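# Shut the laptop lid without toppling the organiser

## Task

Get the laptop closed, and make sure the desk organiser is still upright at the end.

## Robot and tools

Robot: two six-joint arms, left_arm and right_arm, each with a two-finger gripper and a wrist camera (cam_left_wrist, cam_right_wrist, both 672x504 fisheye). There are no fixed cameras.

Frames: the scene frame has its origin at table-top height, halfway between the two nominal arm bases. +z is up, +x points out over the table, and left_arm sits on the +y side. These names do not match left and right in the images. Calibrated bases: left_arm at (+0.033, +0.310, +0.033) m, quat_wxyz (+1.000, 0, 0, -0.005); right_arm at (-0.004, -0.280, +0.044) m, quat_wxyz (+1.000, 0, 0, +0.019). Each arm reports its end_effector_position (m) and end_effector_quat_wxyz in its own base frame, and these can be a few cm off. The fingers point along the gripper's +z and open along its y. The reported point lies between the pads, about 1 cm short of the fingertips.

Row layout: every motion command is a row of 14 plain numbers, always for both arms, even if one arm stays still. Numbers 1-6 are left_arm's absolute joint target angles in radians, in this order: waist, shoulder, elbow, wrist pitch, wrist yaw, wrist roll. Number 7 is left_arm's gripper opening. Numbers 8-14 are the same seven values for right_arm. Joint numbers are positions to go to, not offsets.

Stated joint ranges (rad), the same for both arms:
- waist -2.618..3.054
- shoulder 0..3.142
- elbow 0..3.142
- wrist pitch -1.571..1.571
- wrist yaw -1.571..1.571
- wrist roll -2.094..2.094

Real ends can differ by up to 0.059. A target more than 0.059 beyond a stated end, and farther out than the current angle, gets the call rejected. A target past the real end is clipped there and reported as "joint sent to its limit". The opening is on a -1 (shut) to +1 (fully open, 0.094 m pad gap) scale. To keep an arm unchanged, repeat its current "Joint targets" values and its current opening, because 0 is itself a command.

Tools:
- execute_actions(actions, cameras): actions is a list of actions. Each action is a table of 1 to 15 rows, one row per 1/30 s control step. If there are fewer than 15 rows, the last row repeats until 15 steps have run. An empty list just returns state and images. Per step, waist, shoulder and elbow targets are held within 0.339 rad of the measured angle, and wrist joints within 2.2 rad. If the gripper would jump more than 200 mm, that arm's targets are scaled back.
- move(target, speed, blend, opening_speed, blocking, cameras): target is one 14-number row or a list of up to 15 rows, all sharing a 10 s budget. Joints interpolate together, so the gripper travels on curves and nothing is avoided. speed is in rad/s for the joint with the farthest to go: 0.01 to 12.57, default 0.5, either one value or one per target. blend (rad) rounds intermediate corners. opening_speed is the gripper rate per second on the -1..1 scale, at least 0.2; use a value near 0.2 for gentle closing. blocking=false returns after about 0.5 s while the move goes on, and a later move replaces it. The result adds a "move:" line: done; off_target (resting more than 0.035 rad from target); moving; held (a check withheld steps or the clearance check stopped it); or fault. limits=held is added if steps were withheld.
- wait(seconds 0..10, cameras): lets time pass, holding the last commands. A running move continues.
- stop(cameras): brakes a running move; it needs room to slow down.
- zoom_image(camera, region [x0,y0,x1,y1] px, at most 504x504): a closer look at the latest image from that camera.
- finished_scene(scene): ends the scene permanently. Pass the current scene number. The laptop must already be shut and the organiser upright without the robot's help.

cameras argument: ["all"], [] or a list of names. If omitted, an empty action list gets all cameras and other calls get none. An unknown name makes the whole call invalid.

Result lines:
- Joint positions and Joint velocities: one block per arm in joint order, then the pad gap (m).
- "within noise": velocities are negligible.
- Joint targets: what the joints are currently being driven toward.
- Tool commands: the present gripper commands.
- grip_measured: the opening on the command scale; it reads up to about 2.7 mm wide when empty and does not stop at first contact.
- grip_effort_nm: gripper motor effort; negative means closing, and it is not pad force.
- Joint torques: include gravity and carry offsets. Joints 1-3 wrap at ±28 N m.
- "joint command not followed": the clearance check altered targets. It does not keep the two grippers apart.
- Step readings: joint angles at some control steps (execute_actions only).
- MOTOR HOT: a motor is at 75 °C. At 90 °C the arm folds and idles, and at 100 °C it goes limp. Holding loads, staying stretched out or pushing against something unreachable heats the motors, even while you think.



Avoid:
- fast contact and targets set far beyond the contact point, since these press hard;
- slamming the lid shut, so lower it gently;
- knocking over the organiser;
- anything leaving the table;
- arm-to-arm hits or one gripper clamping the other's fingers, which can fail the task;
- arm stops and faults.

Loose objects may occasionally get nudged by outside pushes.

Each tool is called after "Emit:" by a JSON object that holds its "api" and its "payload", one argument or row to a line.

## Session

Emit:
{"api": "execute_actions", "payload": {
  "actions": []
}}

Scene clock: 0.00 s.
left_arm: end_effector_position=(+0.2293, -0.1030, +0.1600) grip_measured=+1.000 grip_effort_nm=n/a end_effector_quat_wxyz=(+0.515, +0.064, +0.848, -0.104) | right_arm: end_effector_position=(+0.2763, +0.0748, +0.0900) grip_measured=+1.000 grip_effort_nm=n/a end_effector_quat_wxyz=(+0.374, +0.042, +0.909, +0.180)
Joint positions: left_arm=[-0.677 0.473 0.37 -0.396 -0.357 -0.312 0.094] | right_arm=[0.136 0.925 0.38 -0.187 -0.201 0.317 0.094]
Joint velocities: within noise
Joint torques (N m): no reading
Heat: left arm: 30 °C; right arm: 28 °C.
Joint targets: left_arm=[-0.677 0.467 0.377 -0.407 -0.362 -0.312] | right_arm=[0.136 0.919 0.388 -0.190 -0.201 0.315]
Tool commands: left_gripper/opening=+1.0 right_gripper/opening=+1.0

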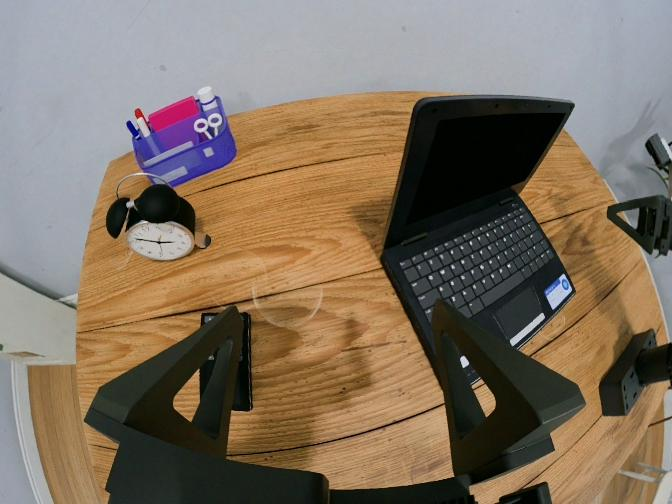

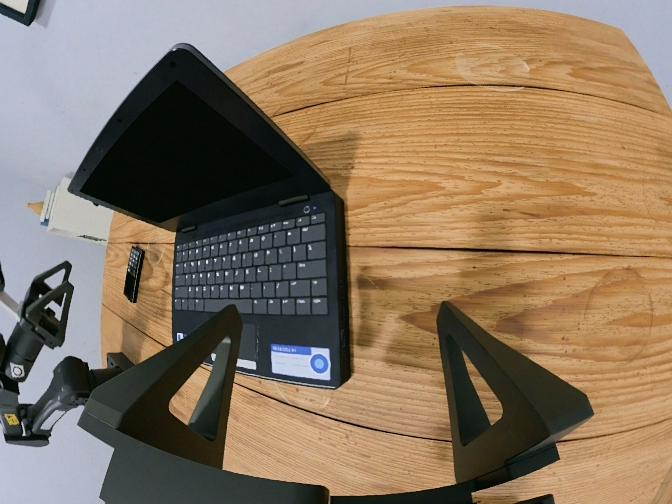

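Emit:
{"api": "move", "payload": {
  "target": [
    [-0.677,0.467,0.377,-0.407,-0.362,-0.312,1,-0.03,0.919,0.388,-0.19,0,0,-1],
    [-0.677,0.467,0.377,-0.407,-0.362,-0.312,1,-0.03,2.107,1.892,-0.885,0,0,-1]
  ],
  "speed": 0.9,
  "cameras": ["all"]
}}

Scene clock: 100.33 s.
left_arm: end_effector_position=(+0.2293, -0.1030, +0.1600) grip_measured=+1.000 grip_effort_nm=-0.012 end_effector_quat_wxyz=(+0.515, +0.064, +0.848, -0.104) | right_arm: end_effector_position=(+0.5161, -0.0085, +0.1324) grip_measured=-0.996 grip_effort_nm=-0.193 end_effector_quat_wxyz=(+0.236, +0.014, +0.972, +0.003)
Joint positions: left_arm=[-0.677 0.473 0.37 -0.396 -0.357 -0.312 0.094] | right_arm=[-0.022 2.086 1.864 -0.872 -0.009 0.01 0]
Joint torques (N m): left_arm=[-0.1 0.76 8.49 1.91 -0.17 0.03] | right_arm=[-0.68 -11.79 10.32 1.43 0.09 -0.12]
Heat: left arm: 36 °C; right arm: 36 °C.
Joint targets: left_arm=[-0.677 0.467 0.377 -0.407 -0.362 -0.312] | right_arm=[-0.030 2.107 1.892 -0.885 0.000 0.000]
move: done
camera_calibration:
cam_right_wrist: T_world_to_cam=[[-0.0562538, -0.994242, -0.0912083, 0.0359282], [-0.989852, 0.043598, 0.13525, 0.522936], [-0.130495, 0.097891, -0.986604, 0.307573], [0, 0, 0, 1]] pos_world=[0.559787, -0.0171863, 0.236003]

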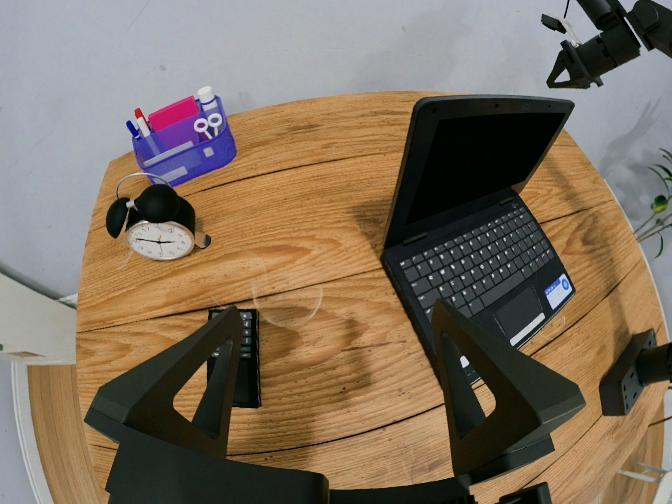

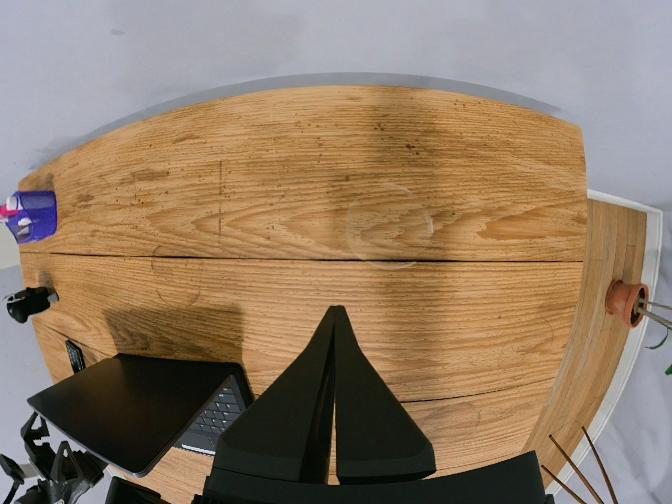

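Emit:
{"api": "move", "payload": {
  "target": [-0.677,0.467,0.377,-0.407,-0.362,-0.312,1,0.42,2.107,1.892,-0.885,0,0,-1],
  "speed": 0.7,
  "cameras": ["all"]
}}

Emit:
{"api": "move", "payload": {
  "target": [
    [-0.677,0.467,0.377,-0.407,-0.362,-0.312,1,0.4545,1.982,1.6675,-0.7855,0,0,-1],
    [-0.677,0.467,0.377,-0.407,-0.362,-0.312,1,0.488,1.864,1.468,-0.7035,0,0,-1]
  ],
  "speed": 0.3,
  "cameras": ["all"]
}}

Scene clock: 147.97 s.
left_arm: end_effector_position=(+0.2293, -0.1030, +0.1600) grip_measured=+1.000 grip_effort_nm=-0.012 end_effector_quat_wxyz=(+0.515, +0.064, +0.848, -0.104) | right_arm: end_effector_position=(+0.4692, +0.2148, +0.1323) grip_measured=-0.996 grip_effort_nm=-0.193 end_effector_quat_wxyz=(+0.230, -0.202, +0.951, +0.052)
Joint positions: left_arm=[-0.677 0.473 0.37 -0.396 -0.357 -0.312 0.094] | right_arm=[0.427 2.086 1.864 -0.873 -0.002 0.009 0]
Joint torques (N m): left_arm=[-0.1 0.77 8.46 1.91 -0.17 0.03] | right_arm=[-0.51 -11.84 10.39 1.42 0.01 -0.1]
Heat: left arm: 36 °C; right arm: 41 °C.
Joint targets: left_arm=[-0.677 0.467 0.377 -0.407 -0.362 -0.312] | right_arm=[0.420 2.107 1.892 -0.885 0.000 0.000]
move: done
camera_calibration:
cam_right_wrist: T_world_to_cam=[[0.378358, -0.921791, -0.0845399, 0.0350075], [-0.912094, -0.386834, 0.13581, 0.522657], [-0.157892, 0.0257234, -0.987121, 0.307893], [0, 0, 0, 1]] pos_world=[0.512081, 0.226531, 0.235905]

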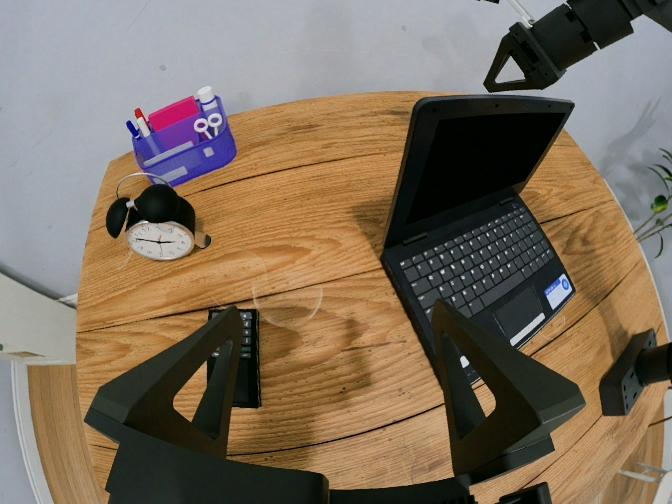

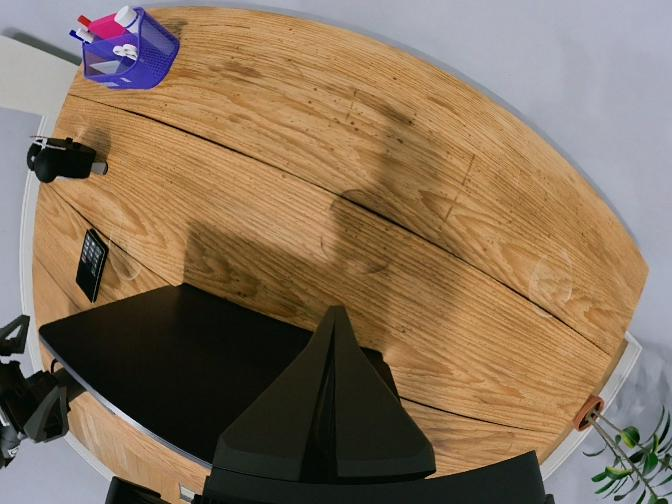

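Scene clock: 149.80 s.
left_arm: end_effector_position=(+0.2293, -0.1030, +0.1600) grip_measured=+1.000 grip_effort_nm=-0.017 end_effector_quat_wxyz=(+0.515, +0.064, +0.848, -0.104) | right_arm: end_effector_position=(+0.4305, +0.2141, +0.1299) grip_measured=-0.996 grip_effort_nm=-0.193 end_effector_quat_wxyz=(+0.272, -0.215, +0.936, +0.060)
Joint positions: left_arm=[-0.677 0.473 0.37 -0.396 -0.357 -0.312 0.094] | right_arm=[0.464 1.869 1.506 -0.643 0.012 0.01 0]
Joint torques (N m): left_arm=[-0.1 0.77 8.47 1.91 -0.17 0.03] | right_arm=[2.06 -12.18 4.66 1.1 -0.11 -0.1]
Heat: left arm: 36 °C; right arm: 40 °C.
Joint targets: left_arm=[-0.677 0.467 0.377 -0.407 -0.362 -0.312] | right_arm=[0.488 1.864 1.468 -0.704 0.000 0.000]
move: off_target (right_arm); right_arm: the wrist pitch is farthest, 0.061 rad from its target
camera_calibration:
cam_right_wrist: T_world_to_cam=[[0.412216, -0.907943, -0.0756203, 0.0300405], [-0.90801, -0.416221, 0.0477297, 0.503402], [-0.0748106, 0.0489891, -0.995994, 0.259858], [0, 0, 0, 1]] pos_world=[0.46415, 0.224071, 0.237061]

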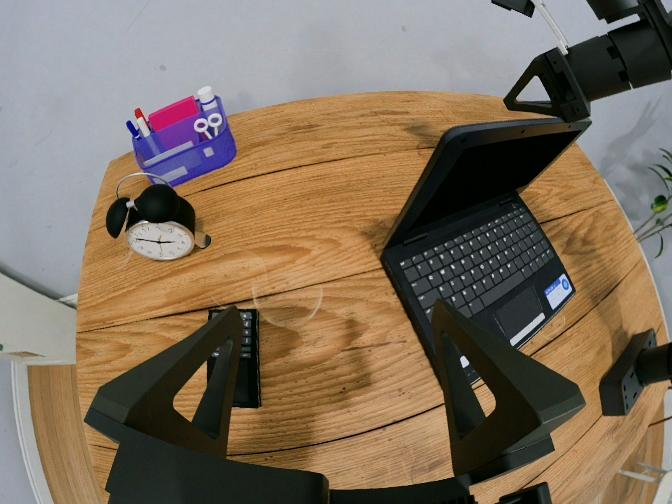

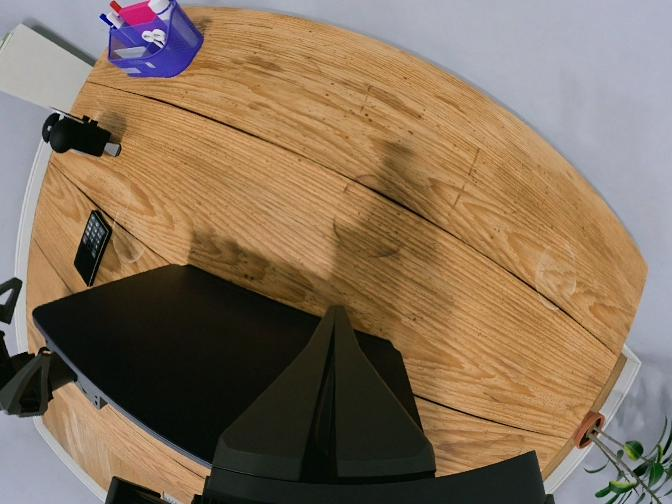

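Emit:
{"api": "move", "payload": {
  "target": [
    [-0.677,0.467,0.377,-0.407,-0.362,-0.312,1,0.5653,1.661,1.1745,-0.6134,0,0,-1],
    [-0.677,0.467,0.377,-0.407,-0.362,-0.312,1,0.643,1.56,0.883,-0.4236,0,0,-1]
  ],
  "speed": 0.3,
  "cameras": ["all"]
}}

Scene clock: 157.77 s.
left_arm: end_effector_position=(+0.2293, -0.1030, +0.1600) grip_measured=+1.000 grip_effort_nm=-0.007 end_effector_quat_wxyz=(+0.515, +0.064, +0.848, -0.104) | right_arm: end_effector_position=(+0.3054, +0.2158, +0.0622) grip_measured=-0.996 grip_effort_nm=-0.193 end_effector_quat_wxyz=(+0.248, -0.291, +0.922, +0.068)
Joint positions: left_arm=[-0.677 0.473 0.37 -0.396 -0.357 -0.312 0.094] | right_arm=[0.625 1.576 0.908 -0.384 0.026 0.006 0]
Joint torques (N m): left_arm=[-0.1 0.77 8.47 1.9 -0.17 0.03] | right_arm=[1.51 -9.47 5.16 1.22 -0.26 -0.09]
Heat: left arm: 37 °C; right arm: 37 °C.
Joint targets: left_arm=[-0.677 0.467 0.377 -0.407 -0.362 -0.312] | right_arm=[0.643 1.560 0.883 -0.423 0.000 0.000]
move: off_target (right_arm); right_arm: the wrist pitch is farthest, 0.040 rad from its target
camera_calibration:
cam_right_wrist: T_world_to_cam=[[0.546675, -0.835161, -0.060434, 0.0203949], [-0.829968, -0.550004, 0.092996, 0.396008], [-0.110906, -0.000680259, -0.993831, 0.204595], [0, 0, 0, 1]] pos_world=[0.340215, 0.234978, 0.167738]

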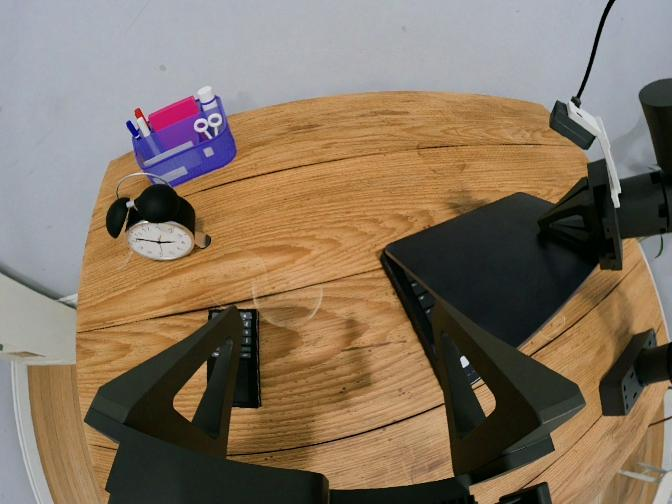

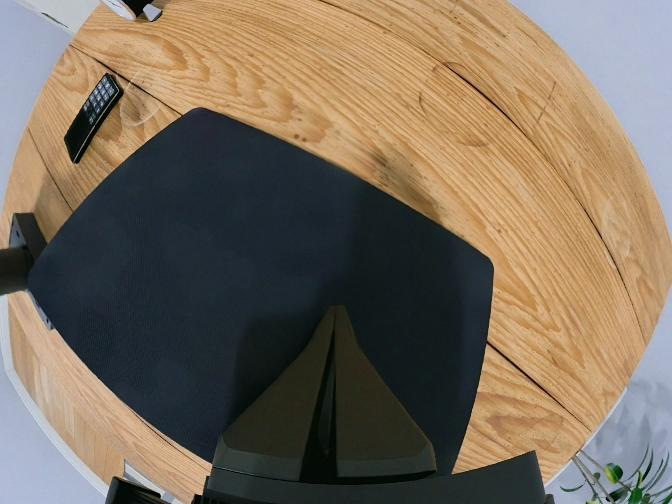

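Emit:
{"api": "move", "payload": {
  "target": [-0.677,0.467,0.377,-0.407,-0.362,-0.312,1,0.678,1.585,0.730,-0.245,0,0,-1],
  "speed": 0.2,
  "cameras": ["all"]
}}

Scene clock: 163.27 s.
left_arm: end_effector_position=(+0.2293, -0.1030, +0.1600) grip_measured=+1.000 grip_effort_nm=-0.012 end_effector_quat_wxyz=(+0.515, +0.064, +0.848, -0.104) | right_arm: end_effector_position=(+0.2874, +0.2189, +0.0320) grip_measured=-0.996 grip_effort_nm=-0.188 end_effector_quat_wxyz=(+0.259, -0.306, +0.913, +0.076)
Joint positions: left_arm=[-0.677 0.473 0.37 -0.396 -0.357 -0.312 0.094] | right_arm=[0.661 1.576 0.755 -0.204 0.027 0.006 0]
Joint torques (N m): left_arm=[-0.09 0.76 8.49 1.91 -0.17 0.04] | right_arm=[1.43 -6.71 4.77 1.26 -0.25 -0.09]
Heat: left arm: 37 °C; right arm: 36 °C.
Joint targets: left_arm=[-0.677 0.467 0.377 -0.407 -0.362 -0.312] | right_arm=[0.678 1.585 0.730 -0.245 0.000 0.000]
move: off_target (right_arm); right_arm: the wrist pitch is farthest, 0.041 rad from its target
camera_calibration:
cam_right_wrist: T_world_to_cam=[[0.577595, -0.814041, -0.0610117, 0.017476], [-0.811481, -0.580691, 0.0655423, 0.387819], [-0.088783, 0.011653, -0.995983, 0.163603], [0, 0, 0, 1]] pos_world=[0.319139, 0.237523, 0.138593]

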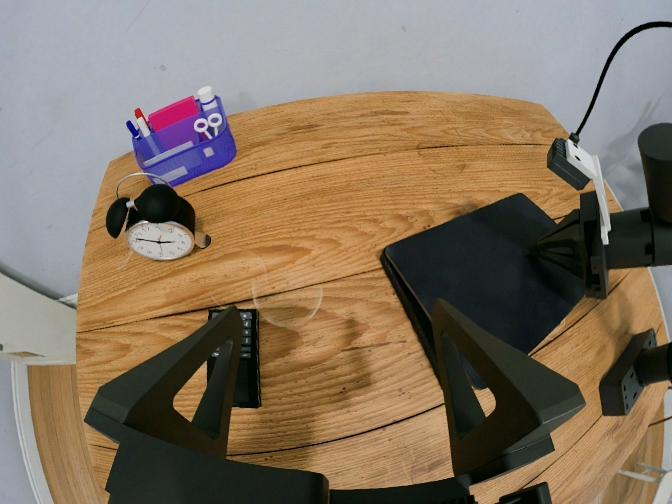

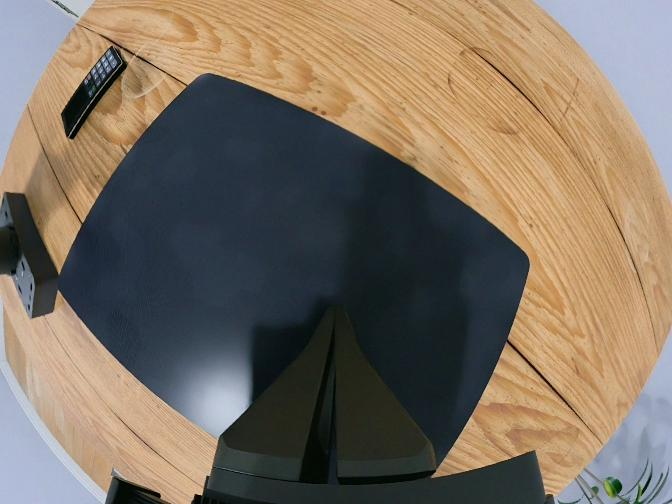

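Emit:
{"api": "move", "payload": {
  "target": [-0.677,0.467,0.377,-0.407,-0.362,-0.312,1,0.69,1.634,0.654,-0.12,0,0,-1],
  "speed": 0.2,
  "cameras": ["all"]
}}

Scene clock: 174.17 s.
left_arm: end_effector_position=(+0.2293, -0.1030, +0.1600) grip_measured=+1.000 grip_effort_nm=-0.012 end_effector_quat_wxyz=(+0.515, +0.064, +0.848, -0.104) | right_arm: end_effector_position=(+0.2797, +0.2195, +0.0109) grip_measured=-0.996 grip_effort_nm=-0.188 end_effector_quat_wxyz=(+0.263, -0.312, +0.909, +0.080)
Joint positions: left_arm=[-0.677 0.473 0.37 -0.396 -0.357 -0.312 0.094] | right_arm=[0.676 1.608 0.677 -0.083 0.027 0.006 0]
Joint torques (N m): left_arm=[-0.09 0.77 8.47 1.92 -0.17 0.03] | right_arm=[1.2 -5 4.48 1.31 -0.24 -0.09]
Heat: left arm: 37 °C; right arm: 34 °C.
Joint targets: left_arm=[-0.677 0.467 0.377 -0.407 -0.362 -0.312] | right_arm=[0.690 1.634 0.654 -0.120 0.000 0.000]
move: off_target (right_arm); right_arm: the wrist pitch is farthest, 0.037 rad from its target
camera_calibration:
cam_right_wrist: T_world_to_cam=[[0.590127, -0.804965, -0.0614911, 0.0156628], [-0.803274, -0.593078, 0.0548676, 0.383841], [-0.0806355, 0.0170153, -0.996598, 0.138444], [0, 0, 0, 1]] pos_world=[0.31025, 0.2379, 0.117875]

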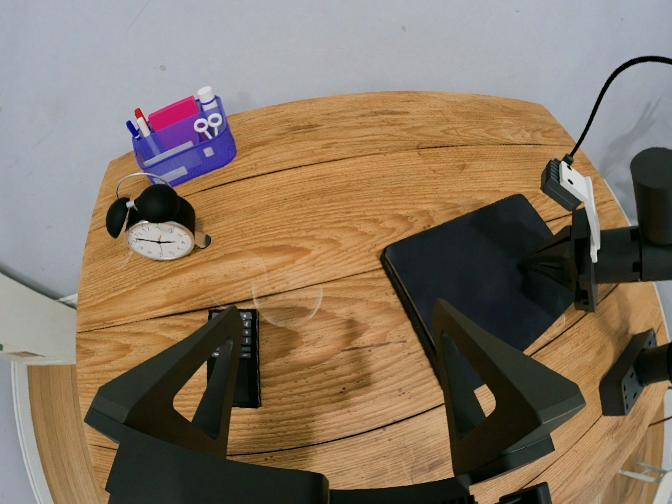

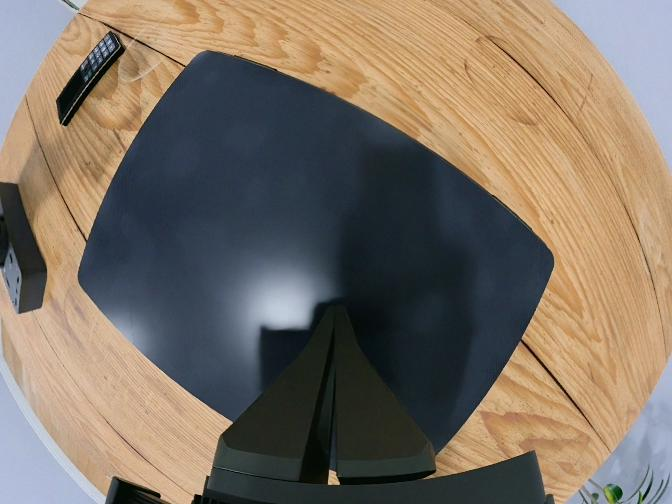

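Nearly closed. Press a bit further.

Emit:
{"api": "move", "payload": {
  "target": [-0.677,0.467,0.377,-0.407,-0.362,-0.312,1,0.69,1.686,0.629,-0.043,0,0,-1],
  "speed": 0.15,
  "cameras": ["all"]
}}

Emit:
{"api": "zoom_image", "payload": {
  "camera": "cam_left_wrist",
  "region": [360, 170, 620, 400]
}}

Scene clock: 180.13 s.
left_arm: end_effector_position=(+0.2293, -0.1030, +0.1600) grip_measured=+1.000 grip_effort_nm=-0.012 end_effector_quat_wxyz=(+0.515, +0.064, +0.848, -0.104) | right_arm: end_effector_position=(+0.2829, +0.2237, +0.0034) grip_measured=-0.996 grip_effort_nm=-0.188 end_effector_quat_wxyz=(+0.273, -0.312, +0.906, +0.087)
Joint positions: left_arm=[-0.677 0.473 0.37 -0.396 -0.357 -0.312 0.094] | right_arm=[0.676 1.642 0.658 -0.005 0.02 0.006 0]
Joint torques (N m): left_arm=[-0.09 0.77 8.49 1.91 -0.18 0.04] | right_arm=[1.21 -3.58 3.9 1.34 -0.18 -0.09]
Heat: left arm: 37 °C; right arm: 34 °C.
Joint targets: left_arm=[-0.677 0.467 0.377 -0.407 -0.362 -0.312] | right_arm=[0.690 1.686 0.629 -0.043 0.000 0.000]
move: off_target (right_arm); right_arm: the shoulder is farthest, 0.044 rad from its target
camera_calibration:
cam_right_wrist: T_world_to_cam=[[0.594135, -0.801466, -0.068238, 0.0147908], [-0.801703, -0.59693, 0.0307581, 0.38982], [-0.0653848, 0.0364322, -0.997195, 0.122559], [0, 0, 0, 1]] pos_world=[0.311746, 0.240084, 0.111234]

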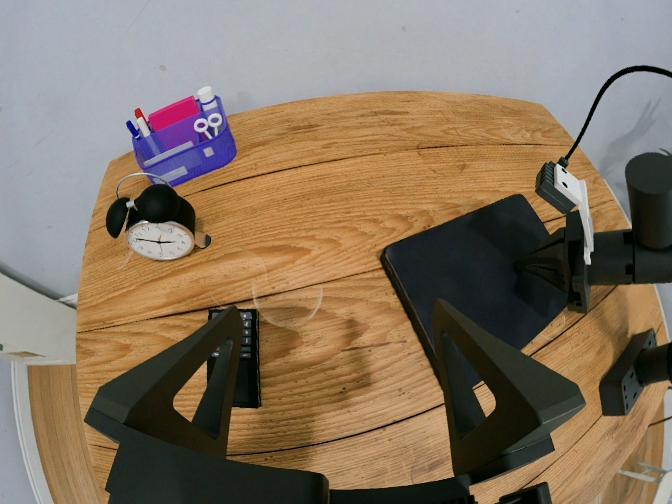

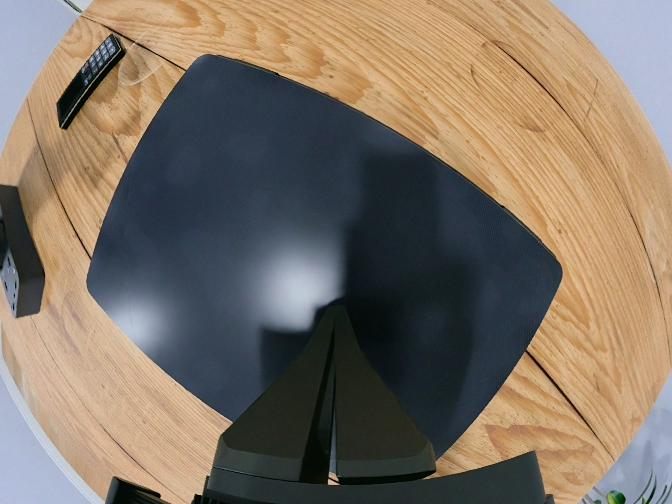

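Scaled by 1.938 from the camera's 672x504 image, which has a finer 960x720 frame.

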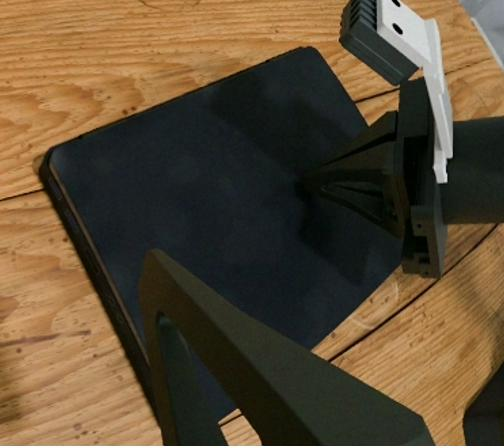

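Emit:
{"api": "move", "payload": {
  "target": [-0.677,0.467,0.377,-0.407,-0.362,-0.312,1,0.69,1.724,0.584,0.04,0,0,-1],
  "speed": 0.15,
  "cameras": ["all"]
}}

Emit:
{"api": "zoom_image", "payload": {
  "camera": "cam_left_wrist",
  "region": [360, 170, 620, 400]
}}

Scene clock: 189.10 s.
left_arm: end_effector_position=(+0.2293, -0.1030, +0.1600) grip_measured=+1.000 grip_effort_nm=-0.012 end_effector_quat_wxyz=(+0.515, +0.064, +0.848, -0.104) | right_arm: end_effector_position=(+0.2903, +0.2316, +0.0026) grip_measured=-0.996 grip_effort_nm=-0.188 end_effector_quat_wxyz=(+0.306, -0.310, +0.895, +0.100)
Joint positions: left_arm=[-0.677 0.473 0.37 -0.396 -0.357 -0.312 0.094] | right_arm=[0.679 1.666 0.621 0.129 0.017 0.006 0]
Joint torques (N m): left_arm=[-0.09 0.77 8.49 1.91 -0.17 0.03] | right_arm=[0.91 -2.41 3 0.98 -0.17 -0.09]
Heat: left arm: 37 °C; right arm: 34 °C.
Joint targets: left_arm=[-0.677 0.467 0.377 -0.407 -0.362 -0.312] | right_arm=[0.690 1.724 0.584 0.040 0.000 0.000]
move: off_target (right_arm); right_arm: the wrist pitch is farthest, 0.089 rad from its target
camera_calibration:
cam_right_wrist: T_world_to_cam=[[0.601578, -0.795506, -0.0726189, 0.0131158], [-0.798756, -0.600134, -0.0427419, 0.400506], [-0.00957962, 0.0837174, -0.996443, 0.0947754], [0, 0, 0, 1]] pos_world=[0.312924, 0.242857, 0.112509]

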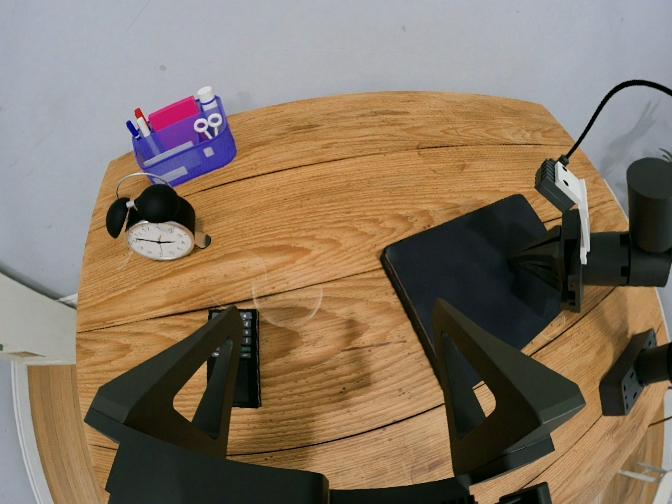

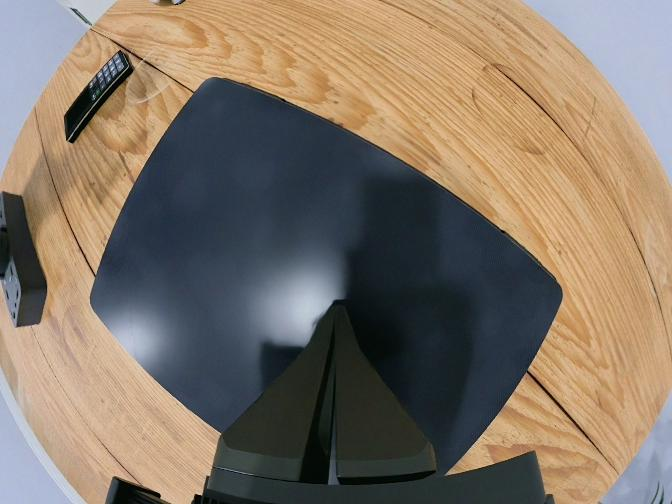

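Scaled by 1.938 from the camera's 672x504 image, which has a finer 960x720 frame.

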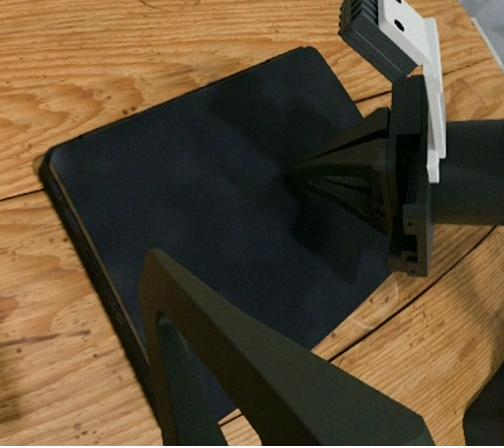

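Emit:
{"api": "move", "payload": {
  "target": [-0.677,0.467,0.377,-0.407,-0.362,-0.312,1,0.643,1.56,0.883,-0.4236,0,0,-1],
  "speed": 0.5,
  "cameras": ["all"]
}}

Emit:
{"api": "zoom_image", "payload": {
  "camera": "cam_left_wrist",
  "region": [360, 170, 620, 400]
}}

Scene clock: 195.90 s.
left_arm: end_effector_position=(+0.2293, -0.1030, +0.1600) grip_measured=+1.000 grip_effort_nm=-0.007 end_effector_quat_wxyz=(+0.515, +0.064, +0.848, -0.104) | right_arm: end_effector_position=(+0.2814, +0.2137, +0.0423) grip_measured=-0.996 grip_effort_nm=-0.193 end_effector_quat_wxyz=(+0.209, -0.308, +0.926, +0.067)
Joint positions: left_arm=[-0.677 0.473 0.37 -0.396 -0.357 -0.312 0.094] | right_arm=[0.65 1.582 0.865 -0.411 0.007 0.006 0]
Joint torques (N m): left_arm=[-0.1 0.77 8.47 1.91 -0.17 0.03] | right_arm=[-0.69 -9.81 8.68 1.41 -0.09 -0.1]
Heat: left arm: 37 °C; right arm: 34 °C.
Joint targets: left_arm=[-0.677 0.467 0.377 -0.407 -0.362 -0.312] | right_arm=[0.643 1.560 0.883 -0.423 0.000 0.000]
move: done
camera_calibration:
cam_right_wrist: T_world_to_cam=[[0.570081, -0.818312, -0.0733054, 0.0208258], [-0.801537, -0.573541, 0.169084, 0.370582], [-0.180407, -0.0376347, -0.982872, 0.209176], [0, 0, 0, 1]] pos_world=[0.3229, 0.237458, 0.14446]

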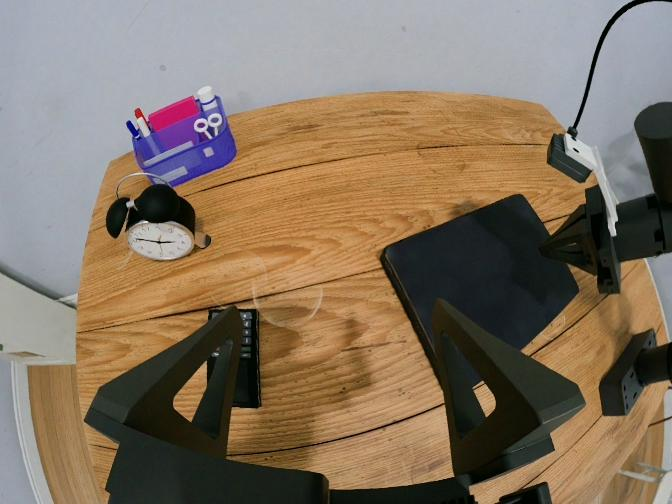

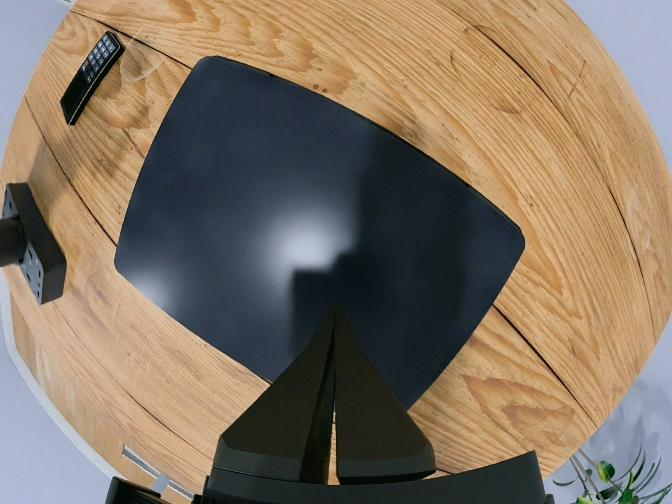

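Scaled by 1.938 from the camera's 672x504 image, which has a finer 960x720 frame.

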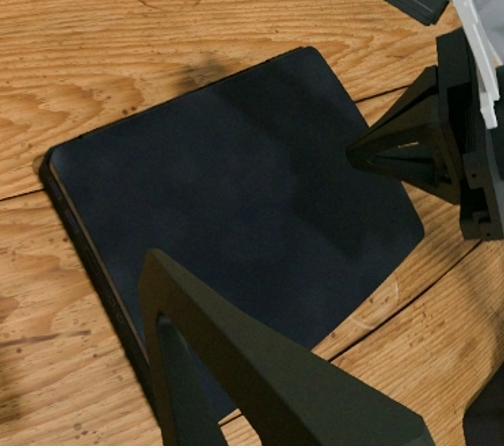

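Emit:
{"api": "finished_scene", "payload": {
  "scene": 1
}}

The scene is finished: the task was done.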